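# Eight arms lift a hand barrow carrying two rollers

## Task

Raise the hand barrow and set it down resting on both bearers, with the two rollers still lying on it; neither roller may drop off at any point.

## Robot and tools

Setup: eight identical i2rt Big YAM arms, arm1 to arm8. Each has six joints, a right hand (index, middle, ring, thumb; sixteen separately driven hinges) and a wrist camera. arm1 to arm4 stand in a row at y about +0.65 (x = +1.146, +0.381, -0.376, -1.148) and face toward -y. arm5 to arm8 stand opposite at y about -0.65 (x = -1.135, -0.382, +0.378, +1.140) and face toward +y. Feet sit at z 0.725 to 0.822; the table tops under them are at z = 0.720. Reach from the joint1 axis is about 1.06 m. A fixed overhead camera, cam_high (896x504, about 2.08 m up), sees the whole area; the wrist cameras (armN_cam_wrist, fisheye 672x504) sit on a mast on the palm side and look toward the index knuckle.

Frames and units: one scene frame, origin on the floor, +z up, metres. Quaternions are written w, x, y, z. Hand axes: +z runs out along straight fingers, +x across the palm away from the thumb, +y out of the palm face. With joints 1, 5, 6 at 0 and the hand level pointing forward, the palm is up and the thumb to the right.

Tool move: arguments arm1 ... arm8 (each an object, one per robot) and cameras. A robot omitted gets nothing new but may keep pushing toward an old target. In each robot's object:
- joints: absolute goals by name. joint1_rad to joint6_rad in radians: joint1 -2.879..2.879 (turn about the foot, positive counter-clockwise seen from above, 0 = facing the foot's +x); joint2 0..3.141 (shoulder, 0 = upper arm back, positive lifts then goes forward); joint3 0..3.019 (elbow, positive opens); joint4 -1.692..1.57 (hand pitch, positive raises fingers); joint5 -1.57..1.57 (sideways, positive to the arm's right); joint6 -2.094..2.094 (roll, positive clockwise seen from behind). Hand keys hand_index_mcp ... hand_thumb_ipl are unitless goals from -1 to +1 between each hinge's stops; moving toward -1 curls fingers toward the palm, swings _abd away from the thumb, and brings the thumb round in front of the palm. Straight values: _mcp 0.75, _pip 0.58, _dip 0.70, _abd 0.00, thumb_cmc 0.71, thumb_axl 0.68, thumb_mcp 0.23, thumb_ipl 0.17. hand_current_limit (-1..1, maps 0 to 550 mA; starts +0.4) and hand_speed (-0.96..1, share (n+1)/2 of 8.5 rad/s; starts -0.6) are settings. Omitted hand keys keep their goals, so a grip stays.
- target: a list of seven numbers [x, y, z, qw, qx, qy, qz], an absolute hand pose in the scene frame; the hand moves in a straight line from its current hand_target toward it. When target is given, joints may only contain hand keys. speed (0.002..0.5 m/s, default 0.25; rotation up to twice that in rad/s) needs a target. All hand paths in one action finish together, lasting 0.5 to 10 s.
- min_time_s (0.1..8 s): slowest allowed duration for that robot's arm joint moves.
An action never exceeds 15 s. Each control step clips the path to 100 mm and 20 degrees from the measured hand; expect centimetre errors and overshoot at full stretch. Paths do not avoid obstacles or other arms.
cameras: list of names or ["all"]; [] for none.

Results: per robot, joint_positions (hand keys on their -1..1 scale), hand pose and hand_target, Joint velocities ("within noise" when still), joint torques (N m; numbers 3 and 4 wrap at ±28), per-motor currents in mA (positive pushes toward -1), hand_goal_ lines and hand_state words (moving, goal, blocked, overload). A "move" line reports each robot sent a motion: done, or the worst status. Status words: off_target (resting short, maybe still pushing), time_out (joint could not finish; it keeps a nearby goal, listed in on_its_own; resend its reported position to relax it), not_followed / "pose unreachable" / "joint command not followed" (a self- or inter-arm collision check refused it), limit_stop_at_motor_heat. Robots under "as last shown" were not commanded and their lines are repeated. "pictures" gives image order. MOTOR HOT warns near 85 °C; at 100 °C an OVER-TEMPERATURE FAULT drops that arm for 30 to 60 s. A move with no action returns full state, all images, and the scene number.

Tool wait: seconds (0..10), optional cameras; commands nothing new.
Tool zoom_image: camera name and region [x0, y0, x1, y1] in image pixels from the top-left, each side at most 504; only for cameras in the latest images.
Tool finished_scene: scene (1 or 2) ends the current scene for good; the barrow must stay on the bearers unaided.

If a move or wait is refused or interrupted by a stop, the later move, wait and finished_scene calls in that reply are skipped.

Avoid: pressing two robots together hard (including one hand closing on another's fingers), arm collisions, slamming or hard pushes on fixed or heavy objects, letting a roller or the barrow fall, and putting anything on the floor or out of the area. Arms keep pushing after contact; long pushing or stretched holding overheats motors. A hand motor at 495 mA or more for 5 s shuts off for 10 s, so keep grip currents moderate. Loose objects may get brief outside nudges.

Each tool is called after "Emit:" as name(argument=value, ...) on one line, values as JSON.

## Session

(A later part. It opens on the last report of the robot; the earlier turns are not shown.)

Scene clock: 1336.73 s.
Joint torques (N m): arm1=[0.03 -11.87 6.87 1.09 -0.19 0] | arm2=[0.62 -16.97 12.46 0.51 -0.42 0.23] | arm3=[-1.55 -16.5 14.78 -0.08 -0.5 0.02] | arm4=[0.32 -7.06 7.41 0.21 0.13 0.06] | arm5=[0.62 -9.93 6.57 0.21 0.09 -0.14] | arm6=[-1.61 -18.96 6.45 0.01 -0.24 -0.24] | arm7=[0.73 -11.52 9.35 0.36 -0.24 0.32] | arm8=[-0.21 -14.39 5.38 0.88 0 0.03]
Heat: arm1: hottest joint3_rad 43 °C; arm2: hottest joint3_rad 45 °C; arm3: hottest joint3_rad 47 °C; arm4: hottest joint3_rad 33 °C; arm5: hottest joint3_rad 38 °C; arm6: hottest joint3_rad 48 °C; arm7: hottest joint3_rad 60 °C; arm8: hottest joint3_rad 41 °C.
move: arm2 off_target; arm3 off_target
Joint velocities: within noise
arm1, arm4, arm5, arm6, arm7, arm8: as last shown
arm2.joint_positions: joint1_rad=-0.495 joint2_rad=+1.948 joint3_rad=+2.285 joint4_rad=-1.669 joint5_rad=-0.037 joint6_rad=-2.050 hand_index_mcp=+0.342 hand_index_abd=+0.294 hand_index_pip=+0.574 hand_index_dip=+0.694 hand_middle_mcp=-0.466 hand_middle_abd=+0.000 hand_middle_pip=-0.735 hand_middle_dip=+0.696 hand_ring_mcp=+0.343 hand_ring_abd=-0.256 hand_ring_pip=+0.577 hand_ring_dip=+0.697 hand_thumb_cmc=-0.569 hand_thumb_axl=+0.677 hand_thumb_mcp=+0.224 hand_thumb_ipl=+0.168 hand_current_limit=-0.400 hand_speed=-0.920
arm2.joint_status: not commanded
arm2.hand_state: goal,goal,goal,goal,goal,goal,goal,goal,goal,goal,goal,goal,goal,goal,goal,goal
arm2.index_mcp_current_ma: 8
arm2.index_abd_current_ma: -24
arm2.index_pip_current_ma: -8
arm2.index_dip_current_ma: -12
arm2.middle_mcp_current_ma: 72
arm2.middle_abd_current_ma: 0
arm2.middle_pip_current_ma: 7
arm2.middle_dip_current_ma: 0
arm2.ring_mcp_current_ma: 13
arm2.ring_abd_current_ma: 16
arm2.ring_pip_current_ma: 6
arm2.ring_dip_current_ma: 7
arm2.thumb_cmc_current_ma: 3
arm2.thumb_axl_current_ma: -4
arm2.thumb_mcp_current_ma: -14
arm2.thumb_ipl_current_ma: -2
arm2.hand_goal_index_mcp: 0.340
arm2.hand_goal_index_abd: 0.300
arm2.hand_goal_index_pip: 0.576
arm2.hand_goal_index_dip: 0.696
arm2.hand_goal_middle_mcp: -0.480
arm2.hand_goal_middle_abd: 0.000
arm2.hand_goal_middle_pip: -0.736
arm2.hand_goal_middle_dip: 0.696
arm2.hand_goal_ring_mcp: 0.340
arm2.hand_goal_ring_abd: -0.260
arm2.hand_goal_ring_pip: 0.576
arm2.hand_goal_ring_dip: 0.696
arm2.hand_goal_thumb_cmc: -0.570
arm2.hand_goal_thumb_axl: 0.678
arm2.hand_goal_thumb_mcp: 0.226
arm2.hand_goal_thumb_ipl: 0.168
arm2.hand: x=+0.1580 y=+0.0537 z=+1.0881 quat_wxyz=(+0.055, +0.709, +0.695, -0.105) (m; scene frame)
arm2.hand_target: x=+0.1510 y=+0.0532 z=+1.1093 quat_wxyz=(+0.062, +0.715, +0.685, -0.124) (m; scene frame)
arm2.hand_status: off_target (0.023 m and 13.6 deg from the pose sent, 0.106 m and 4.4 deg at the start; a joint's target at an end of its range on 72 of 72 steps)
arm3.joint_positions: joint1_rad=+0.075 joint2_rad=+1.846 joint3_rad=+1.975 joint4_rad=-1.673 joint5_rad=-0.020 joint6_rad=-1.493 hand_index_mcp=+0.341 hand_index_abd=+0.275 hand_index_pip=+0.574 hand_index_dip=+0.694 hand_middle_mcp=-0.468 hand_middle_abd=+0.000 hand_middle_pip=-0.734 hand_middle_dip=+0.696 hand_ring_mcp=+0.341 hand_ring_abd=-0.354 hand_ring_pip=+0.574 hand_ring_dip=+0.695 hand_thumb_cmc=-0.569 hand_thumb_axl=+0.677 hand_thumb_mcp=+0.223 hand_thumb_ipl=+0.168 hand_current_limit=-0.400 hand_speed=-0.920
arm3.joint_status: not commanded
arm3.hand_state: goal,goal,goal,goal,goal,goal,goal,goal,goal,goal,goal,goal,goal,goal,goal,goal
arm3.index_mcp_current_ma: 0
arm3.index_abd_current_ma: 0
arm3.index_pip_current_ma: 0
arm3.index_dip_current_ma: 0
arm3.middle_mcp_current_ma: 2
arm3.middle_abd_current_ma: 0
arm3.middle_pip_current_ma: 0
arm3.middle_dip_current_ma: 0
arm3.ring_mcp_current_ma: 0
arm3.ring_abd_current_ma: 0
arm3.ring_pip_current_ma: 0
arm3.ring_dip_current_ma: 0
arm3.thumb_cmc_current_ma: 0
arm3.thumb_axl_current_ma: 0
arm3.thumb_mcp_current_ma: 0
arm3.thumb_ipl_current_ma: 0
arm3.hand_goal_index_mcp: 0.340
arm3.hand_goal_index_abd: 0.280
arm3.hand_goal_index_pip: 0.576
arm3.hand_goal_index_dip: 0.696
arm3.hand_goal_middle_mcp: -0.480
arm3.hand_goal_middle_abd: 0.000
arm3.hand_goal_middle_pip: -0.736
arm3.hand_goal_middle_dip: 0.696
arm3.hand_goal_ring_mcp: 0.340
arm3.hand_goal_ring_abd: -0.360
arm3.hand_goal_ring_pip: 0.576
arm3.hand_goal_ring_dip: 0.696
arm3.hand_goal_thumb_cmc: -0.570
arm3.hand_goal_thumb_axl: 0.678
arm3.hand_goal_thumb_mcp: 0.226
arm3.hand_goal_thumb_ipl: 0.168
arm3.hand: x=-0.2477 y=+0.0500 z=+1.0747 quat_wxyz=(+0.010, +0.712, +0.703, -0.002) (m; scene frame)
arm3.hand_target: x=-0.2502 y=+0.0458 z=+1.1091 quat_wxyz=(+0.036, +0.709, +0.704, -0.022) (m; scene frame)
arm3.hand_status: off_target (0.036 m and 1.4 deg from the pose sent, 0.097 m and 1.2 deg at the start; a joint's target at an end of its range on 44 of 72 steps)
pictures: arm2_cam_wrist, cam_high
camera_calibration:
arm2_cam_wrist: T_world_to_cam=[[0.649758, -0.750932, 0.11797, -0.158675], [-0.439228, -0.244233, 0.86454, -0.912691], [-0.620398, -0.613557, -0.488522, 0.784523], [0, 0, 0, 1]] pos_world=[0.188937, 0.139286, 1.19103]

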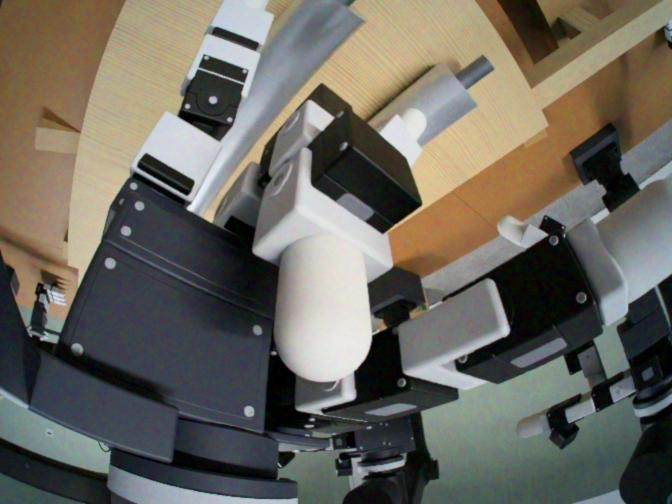

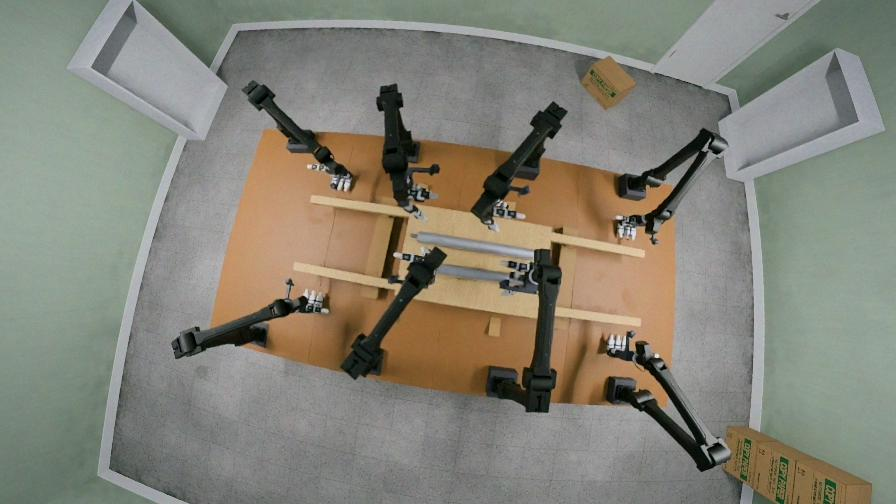

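Emit:
move(arm2={"target": [0.155, 0.19, 1.13, 0, 0.7071, 0.7071, 0], "speed": 0.1}, arm3={"target": [-0.2502, 0.19, 1.13, 0, 0.7071, 0.7071, 0], "speed": 0.1}, cameras=["cam_high"])

Emit:
zoom_image(camera="cam_high", region=[370, 180, 560, 330])

Emit:
wait(seconds=1, cameras=["cam_high"])

Emit:
zoom_image(camera="cam_high", region=[370, 180, 560, 330])

Emit:
zoom_image(camera="cam_high", region=[340, 180, 640, 350])

Scene clock: 1350.17 s.
Joint torques (N m): arm1=[-0.09 -12.04 6.87 1.11 -0.18 0.02] | arm2=[0.15 -12.57 8.23 0.36 -0.14 -0.09] | arm3=[-0.26 -11.05 10.07 0.05 -0.28 0.15] | arm4=[0.32 -7.12 7.46 0.25 0.13 0.07] | arm5=[0.56 -9.88 6.6 0.23 0.1 -0.15] | arm6=[-1.61 -18.9 6.5 0.01 -0.24 -0.24] | arm7=[0.73 -11.58 9.35 0.35 -0.24 0.32] | arm8=[0.15 -14.74 5.35 0.92 0.01 0.01]
Heat: arm1: hottest joint3_rad 43 °C; arm2: hottest joint3_rad 45 °C; arm3: hottest joint3_rad 48 °C; arm4: hottest joint3_rad 33 °C; arm5: hottest joint3_rad 38 °C; arm6: hottest joint3_rad 46 °C; arm7: hottest joint3_rad 57 °C; arm8: hottest joint3_rad 41 °C.
move: arm2 off_target; arm3 off_target
Joint velocities: within noise
arm1, arm4, arm5, arm6, arm7, arm8: as last shown
arm2.joint_positions: joint1_rad=-0.612 joint2_rad=+1.616 joint3_rad=+1.943 joint4_rad=-1.669 joint5_rad=-0.022 joint6_rad=-2.080 hand_index_mcp=+0.342 hand_index_abd=+0.294 hand_index_pip=+0.574 hand_index_dip=+0.694 hand_middle_mcp=-0.466 hand_middle_abd=+0.000 hand_middle_pip=-0.735 hand_middle_dip=+0.696 hand_ring_mcp=+0.343 hand_ring_abd=-0.256 hand_ring_pip=+0.577 hand_ring_dip=+0.697 hand_thumb_cmc=-0.569 hand_thumb_axl=+0.677 hand_thumb_mcp=+0.224 hand_thumb_ipl=+0.168 hand_current_limit=-0.400 hand_speed=-0.920
arm2.joint_status: not commanded
arm2.hand_state: goal,goal,goal,goal,goal,goal,goal,goal,goal,goal,goal,goal,goal,goal,goal,goal
arm2.index_mcp_current_ma: 8
arm2.index_abd_current_ma: -24
arm2.index_pip_current_ma: -8
arm2.index_dip_current_ma: -12
arm2.middle_mcp_current_ma: 72
arm2.middle_abd_current_ma: 0
arm2.middle_pip_current_ma: 7
arm2.middle_dip_current_ma: 0
arm2.ring_mcp_current_ma: 13
arm2.ring_abd_current_ma: 15
arm2.ring_pip_current_ma: 6
arm2.ring_dip_current_ma: 7
arm2.thumb_cmc_current_ma: 3
arm2.thumb_axl_current_ma: -4
arm2.thumb_mcp_current_ma: -14
arm2.thumb_ipl_current_ma: -2
arm2.hand_goal_index_mcp: 0.340
arm2.hand_goal_index_abd: 0.300
arm2.hand_goal_index_pip: 0.576
arm2.hand_goal_index_dip: 0.696
arm2.hand_goal_middle_mcp: -0.480
arm2.hand_goal_middle_abd: 0.000
arm2.hand_goal_middle_pip: -0.736
arm2.hand_goal_middle_dip: 0.696
arm2.hand_goal_ring_mcp: 0.340
arm2.hand_goal_ring_abd: -0.260
arm2.hand_goal_ring_pip: 0.576
arm2.hand_goal_ring_dip: 0.696
arm2.hand_goal_thumb_cmc: -0.570
arm2.hand_goal_thumb_axl: 0.678
arm2.hand_goal_thumb_mcp: 0.226
arm2.hand_goal_thumb_ipl: 0.168
arm2.hand: x=+0.1579 y=+0.1836 z=+1.1306 quat_wxyz=(+0.038, +0.739, +0.664, -0.105) (m; scene frame)
arm2.hand_target: x=+0.1553 y=+0.1900 z=+1.1293 quat_wxyz=(+0.034, +0.738, +0.666, -0.101) (m; scene frame)
arm2.hand_status: off_target (0.007 m and 14.2 deg from the pose sent, 0.143 m and 13.6 deg at the start; a joint's target at an end of its range on 67 of 68 steps)
arm3.joint_positions: joint1_rad=+0.078 joint2_rad=+1.471 joint3_rad=+1.623 joint4_rad=-1.675 joint5_rad=-0.020 joint6_rad=-1.493 hand_index_mcp=+0.342 hand_index_abd=+0.275 hand_index_pip=+0.574 hand_index_dip=+0.694 hand_middle_mcp=-0.468 hand_middle_abd=+0.000 hand_middle_pip=-0.734 hand_middle_dip=+0.696 hand_ring_mcp=+0.341 hand_ring_abd=-0.355 hand_ring_pip=+0.574 hand_ring_dip=+0.695 hand_thumb_cmc=-0.569 hand_thumb_axl=+0.677 hand_thumb_mcp=+0.223 hand_thumb_ipl=+0.168 hand_current_limit=-0.400 hand_speed=-0.920
arm3.joint_status: not commanded
arm3.hand_state: goal,goal,goal,goal,goal,goal,goal,goal,goal,goal,goal,goal,goal,goal,goal,goal
arm3.index_mcp_current_ma: 0
arm3.index_abd_current_ma: 0
arm3.index_pip_current_ma: 0
arm3.index_dip_current_ma: 0
arm3.middle_mcp_current_ma: 2
arm3.middle_abd_current_ma: 0
arm3.middle_pip_current_ma: 0
arm3.middle_dip_current_ma: 0
arm3.ring_mcp_current_ma: 0
arm3.ring_abd_current_ma: 0
arm3.ring_pip_current_ma: 0
arm3.ring_dip_current_ma: 0
arm3.thumb_cmc_current_ma: 0
arm3.thumb_axl_current_ma: 0
arm3.thumb_mcp_current_ma: 0
arm3.thumb_ipl_current_ma: 0
arm3.hand_goal_index_mcp: 0.340
arm3.hand_goal_index_abd: 0.280
arm3.hand_goal_index_pip: 0.576
arm3.hand_goal_index_dip: 0.696
arm3.hand_goal_middle_mcp: -0.480
arm3.hand_goal_middle_abd: 0.000
arm3.hand_goal_middle_pip: -0.736
arm3.hand_goal_middle_dip: 0.696
arm3.hand_goal_ring_mcp: 0.340
arm3.hand_goal_ring_abd: -0.360
arm3.hand_goal_ring_pip: 0.576
arm3.hand_goal_ring_dip: 0.696
arm3.hand_goal_thumb_cmc: -0.570
arm3.hand_goal_thumb_axl: 0.678
arm3.hand_goal_thumb_mcp: 0.226
arm3.hand_goal_thumb_ipl: 0.168
arm3.hand: x=-0.2543 y=+0.1842 z=+1.1232 quat_wxyz=(+0.018, +0.710, +0.704, -0.009) (m; scene frame)
arm3.hand_target: x=-0.2502 y=+0.1900 z=+1.1293 quat_wxyz=(+0.021, +0.707, +0.707, -0.012) (m; scene frame)
arm3.hand_status: off_target (0.010 m and 2.4 deg from the pose sent, 0.151 m and 1.4 deg at the start; a joint's target at an end of its range on 58 of 68 steps)
pictures: cam_high

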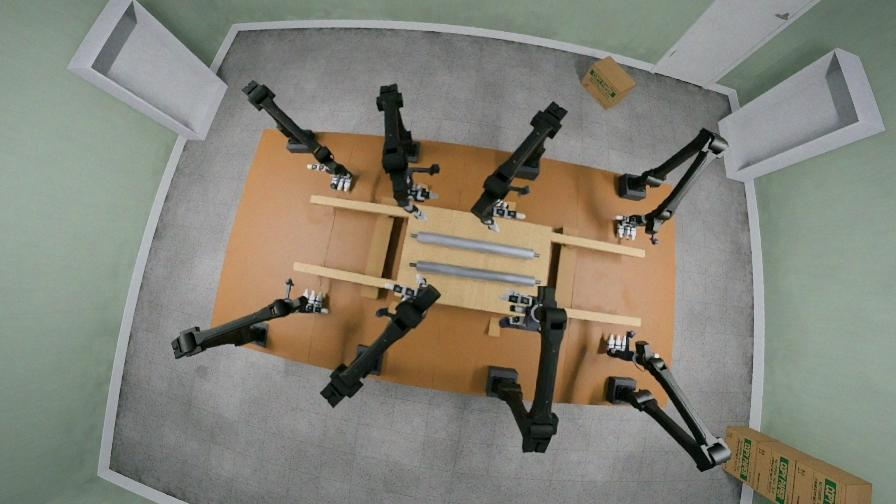

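Scaled by 2.653 from the camera's 896x504 image, which has a finer 1280x720 frame.

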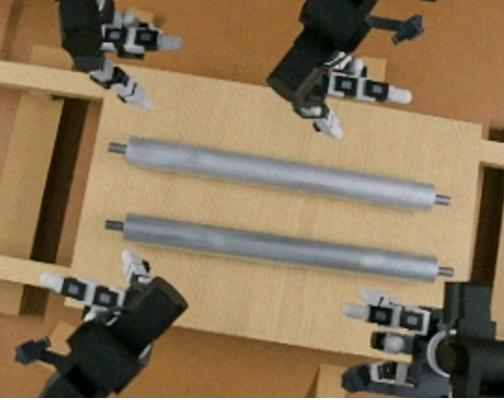

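Scene clock: 1351.17 s.
Joint torques (N m): arm1=[-0.09 -11.93 6.82 1.11 -0.2 0.01] | arm2=[-0.09 -11.99 8.42 0.32 -0.15 -0.06] | arm3=[-0.26 -11.05 10.07 0.05 -0.28 0.14] | arm4=[0.15 -7.18 7.49 0.18 0.13 0.07] | arm5=[0.56 -9.99 6.58 0.2 0.09 -0.16] | arm6=[-1.61 -18.96 6.48 -0.01 -0.24 -0.23] | arm7=[0.79 -11.46 9.35 0.34 -0.24 0.32] | arm8=[0.15 -14.68 5.42 0.8 0.01 0.02]
Heat: arm1: hottest joint3_rad 43 °C; arm2: hottest joint3_rad 45 °C; arm3: hottest joint3_rad 48 °C; arm4: hottest joint3_rad 33 °C; arm5: hottest joint3_rad 38 °C; arm6: hottest joint3_rad 46 °C; arm7: hottest joint3_rad 57 °C; arm8: hottest joint3_rad 41 °C.
Joint velocities: within noise
arm1.joint_positions: joint1_rad=-0.952 joint2_rad=+1.629 joint3_rad=+1.108 joint4_rad=-1.060 joint5_rad=-0.005 joint6_rad=-0.959 hand_index_mcp=+0.759 hand_index_abd=-0.003 hand_index_pip=-0.750 hand_index_dip=+0.699 hand_middle_mcp=+0.758 hand_middle_abd=-0.001 hand_middle_pip=-0.750 hand_middle_dip=+0.700 hand_ring_mcp=+0.758 hand_ring_abd=-0.001 hand_ring_pip=-0.750 hand_ring_dip=+0.700 hand_thumb_cmc=+0.712 hand_thumb_axl=+0.681 hand_thumb_mcp=+0.216 hand_thumb_ipl=+0.164 hand_current_limit=+0.780 hand_speed=-0.600
arm1.joint_status: not commanded
arm1.hand_state: goal,goal,goal,goal,goal,goal,goal,goal,goal,goal,goal,goal,goal,goal,goal,goal
arm1.index_mcp_current_ma: 2
arm1.index_abd_current_ma: 0
arm1.index_pip_current_ma: 0
arm1.index_dip_current_ma: 1
arm1.middle_mcp_current_ma: 1
arm1.middle_abd_current_ma: 0
arm1.middle_pip_current_ma: 0
arm1.middle_dip_current_ma: 1
arm1.ring_mcp_current_ma: 1
arm1.ring_abd_current_ma: 0
arm1.ring_pip_current_ma: 0
arm1.ring_dip_current_ma: 1
arm1.thumb_cmc_current_ma: 0
arm1.thumb_axl_current_ma: 1
arm1.thumb_mcp_current_ma: -7
arm1.thumb_ipl_current_ma: -2
arm1.hand_goal_index_mcp: 0.754
arm1.hand_goal_index_abd: 0.000
arm1.hand_goal_index_pip: -0.750
arm1.hand_goal_index_dip: 0.696
arm1.hand_goal_middle_mcp: 0.754
arm1.hand_goal_middle_abd: 0.000
arm1.hand_goal_middle_pip: -0.750
arm1.hand_goal_middle_dip: 0.696
arm1.hand_goal_ring_mcp: 0.754
arm1.hand_goal_ring_abd: 0.000
arm1.hand_goal_ring_pip: -0.750
arm1.hand_goal_ring_dip: 0.696
arm1.hand_goal_thumb_cmc: 0.714
arm1.hand_goal_thumb_axl: 0.678
arm1.hand_goal_thumb_mcp: 0.226
arm1.hand_goal_thumb_ipl: 0.168
arm1.hand: x=+0.7615 y=+0.3193 z=+0.7832 quat_wxyz=(-0.008, +1.000, -0.002, +0.009) (m; scene frame)
arm1.hand_target: x=+0.7601 y=+0.3200 z=+0.7919 quat_wxyz=(+0.000, +1.000, +0.000, +0.000) (m; scene frame)
arm1.hand_status: not commanded
arm2.joint_positions: joint1_rad=-0.612 joint2_rad=+1.616 joint3_rad=+1.943 joint4_rad=-1.669 joint5_rad=-0.022 joint6_rad=-2.080 hand_index_mcp=+0.342 hand_index_abd=+0.294 hand_index_pip=+0.574 hand_index_dip=+0.694 hand_middle_mcp=-0.466 hand_middle_abd=+0.000 hand_middle_pip=-0.735 hand_middle_dip=+0.696 hand_ring_mcp=+0.343 hand_ring_abd=-0.256 hand_ring_pip=+0.577 hand_ring_dip=+0.697 hand_thumb_cmc=-0.569 hand_thumb_axl=+0.677 hand_thumb_mcp=+0.224 hand_thumb_ipl=+0.168 hand_current_limit=-0.400 hand_speed=-0.920
arm2.joint_status: not commanded
arm2.hand_state: goal,goal,goal,goal,goal,goal,goal,goal,goal,goal,goal,goal,goal,goal,goal,goal
arm2.index_mcp_current_ma: 8
arm2.index_abd_current_ma: -24
arm2.index_pip_current_ma: -8
arm2.index_dip_current_ma: -12
arm2.middle_mcp_current_ma: 72
arm2.middle_abd_current_ma: 0
arm2.middle_pip_current_ma: 7
arm2.middle_dip_current_ma: 0
arm2.ring_mcp_current_ma: 13
arm2.ring_abd_current_ma: 15
arm2.ring_pip_current_ma: 6
arm2.ring_dip_current_ma: 7
arm2.thumb_cmc_current_ma: 3
arm2.thumb_axl_current_ma: -4
arm2.thumb_mcp_current_ma: -14
arm2.thumb_ipl_current_ma: -2
arm2.hand_goal_index_mcp: 0.340
arm2.hand_goal_index_abd: 0.300
arm2.hand_goal_index_pip: 0.576
arm2.hand_goal_index_dip: 0.696
arm2.hand_goal_middle_mcp: -0.480
arm2.hand_goal_middle_abd: 0.000
arm2.hand_goal_middle_pip: -0.736
arm2.hand_goal_middle_dip: 0.696
arm2.hand_goal_ring_mcp: 0.340
arm2.hand_goal_ring_abd: -0.260
arm2.hand_goal_ring_pip: 0.576
arm2.hand_goal_ring_dip: 0.696
arm2.hand_goal_thumb_cmc: -0.570
arm2.hand_goal_thumb_axl: 0.678
arm2.hand_goal_thumb_mcp: 0.226
arm2.hand_goal_thumb_ipl: 0.168
arm2.hand: x=+0.1579 y=+0.1836 z=+1.1306 quat_wxyz=(+0.038, +0.739, +0.664, -0.105) (m; scene frame)
arm2.hand_target: x=+0.1553 y=+0.1900 z=+1.1293 quat_wxyz=(+0.034, +0.738, +0.666, -0.101) (m; scene frame)
arm2.hand_status: off_target (0.007 m and 14.2 deg from the pose sent, 0.143 m and 13.6 deg at the start; a joint's target at an end of its range on 67 of 68 steps)
arm3.joint_positions: joint1_rad=+0.078 joint2_rad=+1.471 joint3_rad=+1.623 joint4_rad=-1.675 joint5_rad=-0.020 joint6_rad=-1.493 hand_index_mcp=+0.342 hand_index_abd=+0.275 hand_index_pip=+0.574 hand_index_dip=+0.694 hand_middle_mcp=-0.468 hand_middle_abd=+0.000 hand_middle_pip=-0.734 hand_middle_dip=+0.696 hand_ring_mcp=+0.341 hand_ring_abd=-0.355 hand_ring_pip=+0.574 hand_ring_dip=+0.695 hand_thumb_cmc=-0.569 hand_thumb_axl=+0.677 hand_thumb_mcp=+0.223 hand_thumb_ipl=+0.168 hand_current_limit=-0.400 hand_speed=-0.920
arm3.joint_status: not commanded
arm3.hand_state: goal,goal,goal,goal,goal,goal,goal,goal,goal,goal,goal,goal,goal,goal,goal,goal
arm3.index_mcp_current_ma: 0
arm3.index_abd_current_ma: 0
arm3.index_pip_current_ma: 0
arm3.index_dip_current_ma: 0
arm3.middle_mcp_current_ma: 2
arm3.middle_abd_current_ma: 0
arm3.middle_pip_current_ma: 0
arm3.middle_dip_current_ma: 0
arm3.ring_mcp_current_ma: 0
arm3.ring_abd_current_ma: 0
arm3.ring_pip_current_ma: 0
arm3.ring_dip_current_ma: 0
arm3.thumb_cmc_current_ma: 0
arm3.thumb_axl_current_ma: 0
arm3.thumb_mcp_current_ma: 0
arm3.thumb_ipl_current_ma: 0
arm3.hand_goal_index_mcp: 0.340
arm3.hand_goal_index_abd: 0.280
arm3.hand_goal_index_pip: 0.576
arm3.hand_goal_index_dip: 0.696
arm3.hand_goal_middle_mcp: -0.480
arm3.hand_goal_middle_abd: 0.000
arm3.hand_goal_middle_pip: -0.736
arm3.hand_goal_middle_dip: 0.696
arm3.hand_goal_ring_mcp: 0.340
arm3.hand_goal_ring_abd: -0.360
arm3.hand_goal_ring_pip: 0.576
arm3.hand_goal_ring_dip: 0.696
arm3.hand_goal_thumb_cmc: -0.570
arm3.hand_goal_thumb_axl: 0.678
arm3.hand_goal_thumb_mcp: 0.226
arm3.hand_goal_thumb_ipl: 0.168
arm3.hand: x=-0.2543 y=+0.1842 z=+1.1232 quat_wxyz=(+0.018, +0.710, +0.704, -0.009) (m; scene frame)
arm3.hand_target: x=-0.2502 y=+0.1900 z=+1.1293 quat_wxyz=(+0.021, +0.707, +0.707, -0.012) (m; scene frame)
arm3.hand_status: off_target (0.010 m and 2.4 deg from the pose sent, 0.151 m and 1.4 deg at the start; a joint's target at an end of its range on 58 of 68 steps)
arm4.joint_positions: joint1_rad=+0.319 joint2_rad=+1.243 joint3_rad=+0.546 joint4_rad=-0.885 joint5_rad=-0.002 joint6_rad=+0.308 hand_index_mcp=+0.759 hand_index_abd=+0.002 hand_index_pip=-0.750 hand_index_dip=+0.700 hand_middle_mcp=+0.760 hand_middle_abd=+0.001 hand_middle_pip=-0.750 hand_middle_dip=+0.700 hand_ring_mcp=+0.759 hand_ring_abd=+0.003 hand_ring_pip=-0.750 hand_ring_dip=+0.700 hand_thumb_cmc=+0.712 hand_thumb_axl=+0.676 hand_thumb_mcp=+0.214 hand_thumb_ipl=+0.163 hand_current_limit=+0.780 hand_speed=-0.600
arm4.joint_status: not commanded
arm4.hand_state: goal,goal,goal,goal,goal,goal,goal,goal,goal,goal,goal,goal,goal,goal,goal,goal
arm4.index_mcp_current_ma: 4
arm4.index_abd_current_ma: 1
arm4.index_pip_current_ma: 0
arm4.index_dip_current_ma: 3
arm4.middle_mcp_current_ma: 5
arm4.middle_abd_current_ma: 0
arm4.middle_pip_current_ma: 0
arm4.middle_dip_current_ma: 3
arm4.ring_mcp_current_ma: 4
arm4.ring_abd_current_ma: 2
arm4.ring_pip_current_ma: 0
arm4.ring_dip_current_ma: 3
arm4.thumb_cmc_current_ma: -1
arm4.thumb_axl_current_ma: -2
arm4.thumb_mcp_current_ma: -19
arm4.thumb_ipl_current_ma: -5
arm4.hand_goal_index_mcp: 0.754
arm4.hand_goal_index_abd: 0.000
arm4.hand_goal_index_pip: -0.750
arm4.hand_goal_index_dip: 0.696
arm4.hand_goal_middle_mcp: 0.754
arm4.hand_goal_middle_abd: 0.000
arm4.hand_goal_middle_pip: -0.750
arm4.hand_goal_middle_dip: 0.696
arm4.hand_goal_ring_mcp: 0.754
arm4.hand_goal_ring_abd: 0.000
arm4.hand_goal_ring_pip: -0.750
arm4.hand_goal_ring_dip: 0.696
arm4.hand_goal_thumb_cmc: 0.714
arm4.hand_goal_thumb_axl: 0.678
arm4.hand_goal_thumb_mcp: 0.226
arm4.hand_goal_thumb_ipl: 0.168
arm4.hand: x=-1.0931 y=+0.3274 z=+0.7983 quat_wxyz=(-0.001, +1.000, +0.002, +0.000) (m; scene frame)
arm4.hand_target: x=-1.0920 y=+0.3299 z=+0.7999 quat_wxyz=(+0.000, +1.000, +0.000, +0.000) (m; scene frame)
arm4.hand_status: not commanded
arm5.joint_positions: joint1_rad=-0.169 joint2_rad=+1.417 joint3_rad=+0.609 joint4_rad=-0.804 joint5_rad=+0.009 joint6_rad=-0.140 hand_index_mcp=+0.758 hand_index_abd=+0.000 hand_index_pip=-0.750 hand_index_dip=+0.699 hand_middle_mcp=+0.758 hand_middle_abd=-0.002 hand_middle_pip=-0.750 hand_middle_dip=+0.699 hand_ring_mcp=+0.758 hand_ring_abd=+0.000 hand_ring_pip=-0.750 hand_ring_dip=+0.699 hand_thumb_cmc=+0.712 hand_thumb_axl=+0.680 hand_thumb_mcp=+0.216 hand_thumb_ipl=+0.164 hand_current_limit=+0.780 hand_speed=-0.600
arm5.joint_status: not commanded
arm5.hand_state: goal,goal,goal,goal,goal,goal,goal,goal,goal,goal,goal,goal,goal,goal,goal,goal
arm5.index_mcp_current_ma: 12
arm5.index_abd_current_ma: 0
arm5.index_pip_current_ma: 0
arm5.index_dip_current_ma: 9
arm5.middle_mcp_current_ma: 11
arm5.middle_abd_current_ma: -4
arm5.middle_pip_current_ma: 0
arm5.middle_dip_current_ma: 9
arm5.ring_mcp_current_ma: 13
arm5.ring_abd_current_ma: -1
arm5.ring_pip_current_ma: 0
arm5.ring_dip_current_ma: 10
arm5.thumb_cmc_current_ma: -6
arm5.thumb_axl_current_ma: 8
arm5.thumb_mcp_current_ma: -44
arm5.thumb_ipl_current_ma: -18
arm5.hand_goal_index_mcp: 0.754
arm5.hand_goal_index_abd: 0.000
arm5.hand_goal_index_pip: -0.750
arm5.hand_goal_index_dip: 0.696
arm5.hand_goal_middle_mcp: 0.754
arm5.hand_goal_middle_abd: 0.000
arm5.hand_goal_middle_pip: -0.750
arm5.hand_goal_middle_dip: 0.696
arm5.hand_goal_ring_mcp: 0.754
arm5.hand_goal_ring_abd: 0.000
arm5.hand_goal_ring_pip: -0.750
arm5.hand_goal_ring_dip: 0.696
arm5.hand_goal_thumb_cmc: 0.714
arm5.hand_goal_thumb_axl: 0.678
arm5.hand_goal_thumb_mcp: 0.226
arm5.hand_goal_thumb_ipl: 0.168
arm5.hand: x=-1.0724 y=-0.2813 z=+0.7857 quat_wxyz=(-0.004, -0.002, +1.000, -0.017) (m; scene frame)
arm5.hand_target: x=-1.0660 y=-0.2751 z=+0.7950 quat_wxyz=(+0.000, +0.000, +1.000, +0.000) (m; scene frame)
arm5.hand_status: not commanded
arm6.joint_positions: joint1_rad=-0.517 joint2_rad=+1.726 joint3_rad=+1.852 joint4_rad=-1.674 joint5_rad=-0.004 joint6_rad=-2.071 hand_index_mcp=+0.342 hand_index_abd=+0.177 hand_index_pip=+0.575 hand_index_dip=+0.694 hand_middle_mcp=-0.467 hand_middle_abd=+0.000 hand_middle_pip=-0.735 hand_middle_dip=+0.696 hand_ring_mcp=+0.342 hand_ring_abd=-0.354 hand_ring_pip=+0.574 hand_ring_dip=+0.693 hand_thumb_cmc=-0.569 hand_thumb_axl=+0.677 hand_thumb_mcp=+0.223 hand_thumb_ipl=+0.168 hand_current_limit=-0.400 hand_speed=-0.920
arm6.joint_status: not commanded
arm6.hand_state: goal,goal,goal,goal,goal,goal,goal,goal,goal,goal,goal,goal,goal,goal,goal,goal
arm6.index_mcp_current_ma: 1
arm6.index_abd_current_ma: -3
arm6.index_pip_current_ma: -1
arm6.index_dip_current_ma: -2
arm6.middle_mcp_current_ma: 22
arm6.middle_abd_current_ma: 0
arm6.middle_pip_current_ma: 1
arm6.middle_dip_current_ma: 0
arm6.ring_mcp_current_ma: 2
arm6.ring_abd_current_ma: 6
arm6.ring_pip_current_ma: -1
arm6.ring_dip_current_ma: -2
arm6.thumb_cmc_current_ma: 1
arm6.thumb_axl_current_ma: 0
arm6.thumb_mcp_current_ma: -3
arm6.thumb_ipl_current_ma: 0
arm6.hand_goal_index_mcp: 0.340
arm6.hand_goal_index_abd: 0.180
arm6.hand_goal_index_pip: 0.576
arm6.hand_goal_index_dip: 0.696
arm6.hand_goal_middle_mcp: -0.480
arm6.hand_goal_middle_abd: 0.000
arm6.hand_goal_middle_pip: -0.736
arm6.hand_goal_middle_dip: 0.696
arm6.hand_goal_ring_mcp: 0.340
arm6.hand_goal_ring_abd: -0.360
arm6.hand_goal_ring_pip: 0.576
arm6.hand_goal_ring_dip: 0.696
arm6.hand_goal_thumb_cmc: -0.570
arm6.hand_goal_thumb_axl: 0.678
arm6.hand_goal_thumb_mcp: 0.226
arm6.hand_goal_thumb_ipl: 0.168
arm6.hand: x=-0.2080 y=-0.1701 z=+1.1135 quat_wxyz=(+0.007, -0.705, +0.709, +0.005) (m; scene frame)
arm6.hand_target: x=-0.2059 y=-0.1799 z=+1.1193 quat_wxyz=(+0.009, -0.706, +0.708, +0.004) (m; scene frame)
arm6.hand_status: not commanded
arm7.joint_positions: joint1_rad=+0.283 joint2_rad=+1.544 joint3_rad=+1.811 joint4_rad=-1.686 joint5_rad=-0.028 joint6_rad=-1.265 hand_index_mcp=+0.342 hand_index_abd=+0.165 hand_index_pip=+0.574 hand_index_dip=+0.693 hand_middle_mcp=-0.469 hand_middle_abd=+0.001 hand_middle_pip=-0.735 hand_middle_dip=+0.696 hand_ring_mcp=+0.342 hand_ring_abd=-0.356 hand_ring_pip=+0.575 hand_ring_dip=+0.694 hand_thumb_cmc=-0.569 hand_thumb_axl=+0.677 hand_thumb_mcp=+0.224 hand_thumb_ipl=+0.168 hand_current_limit=-0.400 hand_speed=-0.920
arm7.joint_status: not commanded
arm7.hand_state: goal,goal,goal,goal,goal,goal,goal,goal,goal,goal,goal,goal,goal,goal,goal,goal
arm7.index_mcp_current_ma: 1
arm7.index_abd_current_ma: -2
arm7.index_pip_current_ma: 0
arm7.index_dip_current_ma: -1
arm7.middle_mcp_current_ma: 9
arm7.middle_abd_current_ma: 0
arm7.middle_pip_current_ma: 0
arm7.middle_dip_current_ma: 0
arm7.ring_mcp_current_ma: 1
arm7.ring_abd_current_ma: 1
arm7.ring_pip_current_ma: 0
arm7.ring_dip_current_ma: -1
arm7.thumb_cmc_current_ma: 0
arm7.thumb_axl_current_ma: 0
arm7.thumb_mcp_current_ma: -1
arm7.thumb_ipl_current_ma: 0
arm7.hand_goal_index_mcp: 0.340
arm7.hand_goal_index_abd: 0.170
arm7.hand_goal_index_pip: 0.576
arm7.hand_goal_index_dip: 0.696
arm7.hand_goal_middle_mcp: -0.480
arm7.hand_goal_middle_abd: 0.000
arm7.hand_goal_middle_pip: -0.736
arm7.hand_goal_middle_dip: 0.696
arm7.hand_goal_ring_mcp: 0.340
arm7.hand_goal_ring_abd: -0.360
arm7.hand_goal_ring_pip: 0.576
arm7.hand_goal_ring_dip: 0.696
arm7.hand_goal_thumb_cmc: -0.570
arm7.hand_goal_thumb_axl: 0.678
arm7.hand_goal_thumb_mcp: 0.226
arm7.hand_goal_thumb_ipl: 0.168
arm7.hand: x=+0.1423 y=-0.1754 z=+1.1245 quat_wxyz=(+0.025, -0.705, +0.705, +0.072) (m; scene frame)
arm7.hand_target: x=+0.1389 y=-0.1800 z=+1.1193 quat_wxyz=(+0.021, -0.704, +0.707, +0.064) (m; scene frame)
arm7.hand_status: not commanded
arm8.joint_positions: joint1_rad=+0.979 joint2_rad=+1.734 joint3_rad=+1.072 joint4_rad=-0.922 joint5_rad=-0.006 joint6_rad=+1.030 hand_index_mcp=+0.759 hand_index_abd=+0.001 hand_index_pip=-0.750 hand_index_dip=+0.699 hand_middle_mcp=+0.758 hand_middle_abd=+0.003 hand_middle_pip=-0.750 hand_middle_dip=+0.700 hand_ring_mcp=+0.747 hand_ring_abd=-0.001 hand_ring_pip=-0.755 hand_ring_dip=+0.699 hand_thumb_cmc=+0.712 hand_thumb_axl=+0.676 hand_thumb_mcp=+0.215 hand_thumb_ipl=+0.164 hand_current_limit=+0.780 hand_speed=-0.600
arm8.joint_status: not commanded
arm8.hand_state: goal,goal,goal,goal,goal,goal,goal,goal,goal,goal,goal,goal,goal,goal,goal,goal
arm8.index_mcp_current_ma: 7
arm8.index_abd_current_ma: 0
arm8.index_pip_current_ma: 0
arm8.index_dip_current_ma: 5
arm8.middle_mcp_current_ma: 6
arm8.middle_abd_current_ma: 3
arm8.middle_pip_current_ma: 0
arm8.middle_dip_current_ma: 5
arm8.ring_mcp_current_ma: -11
arm8.ring_abd_current_ma: -1
arm8.ring_pip_current_ma: -7
arm8.ring_dip_current_ma: 5
arm8.thumb_cmc_current_ma: -2
arm8.thumb_axl_current_ma: -3
arm8.thumb_mcp_current_ma: -28
arm8.thumb_ipl_current_ma: -8
arm8.hand_goal_index_mcp: 0.754
arm8.hand_goal_index_abd: 0.000
arm8.hand_goal_index_pip: -0.750
arm8.hand_goal_index_dip: 0.696
arm8.hand_goal_middle_mcp: 0.754
arm8.hand_goal_middle_abd: 0.000
arm8.hand_goal_middle_pip: -0.750
arm8.hand_goal_middle_dip: 0.696
arm8.hand_goal_ring_mcp: 0.754
arm8.hand_goal_ring_abd: 0.000
arm8.hand_goal_ring_pip: -0.750
arm8.hand_goal_ring_dip: 0.696
arm8.hand_goal_thumb_cmc: 0.714
arm8.hand_goal_thumb_axl: 0.678
arm8.hand_goal_thumb_mcp: 0.226
arm8.hand_goal_thumb_ipl: 0.168
arm8.hand: x=+0.7773 y=-0.3378 z=+0.7902 quat_wxyz=(+0.010, +0.000, +1.000, -0.005) (m; scene frame)
arm8.hand_target: x=+0.7731 y=-0.3400 z=+0.7969 quat_wxyz=(+0.000, +0.000, +1.000, +0.000) (m; scene frame)
arm8.hand_status: not commanded
wait: 1.00 s; at rest by 0.27 s
pictures: cam_high

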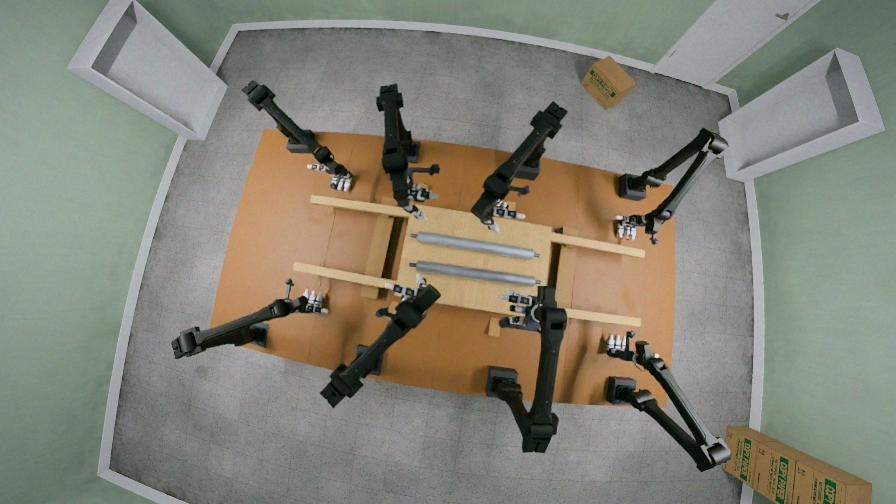

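Scaled by 2.653 from the camera's 896x504 image, which has a finer 1280x720 frame.

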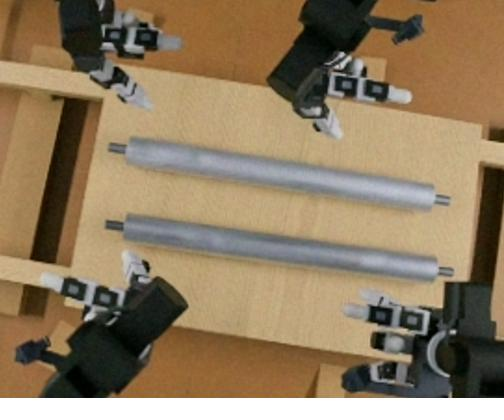

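Scaled by 1.680 from the camera's 896x504 image, which has a finer 1280x720 frame.

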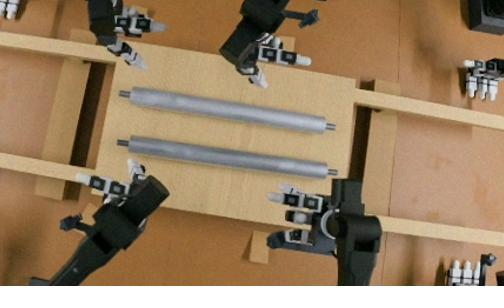

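Emit:
finished_scene(scene=2)

The scene is finished: the task was done.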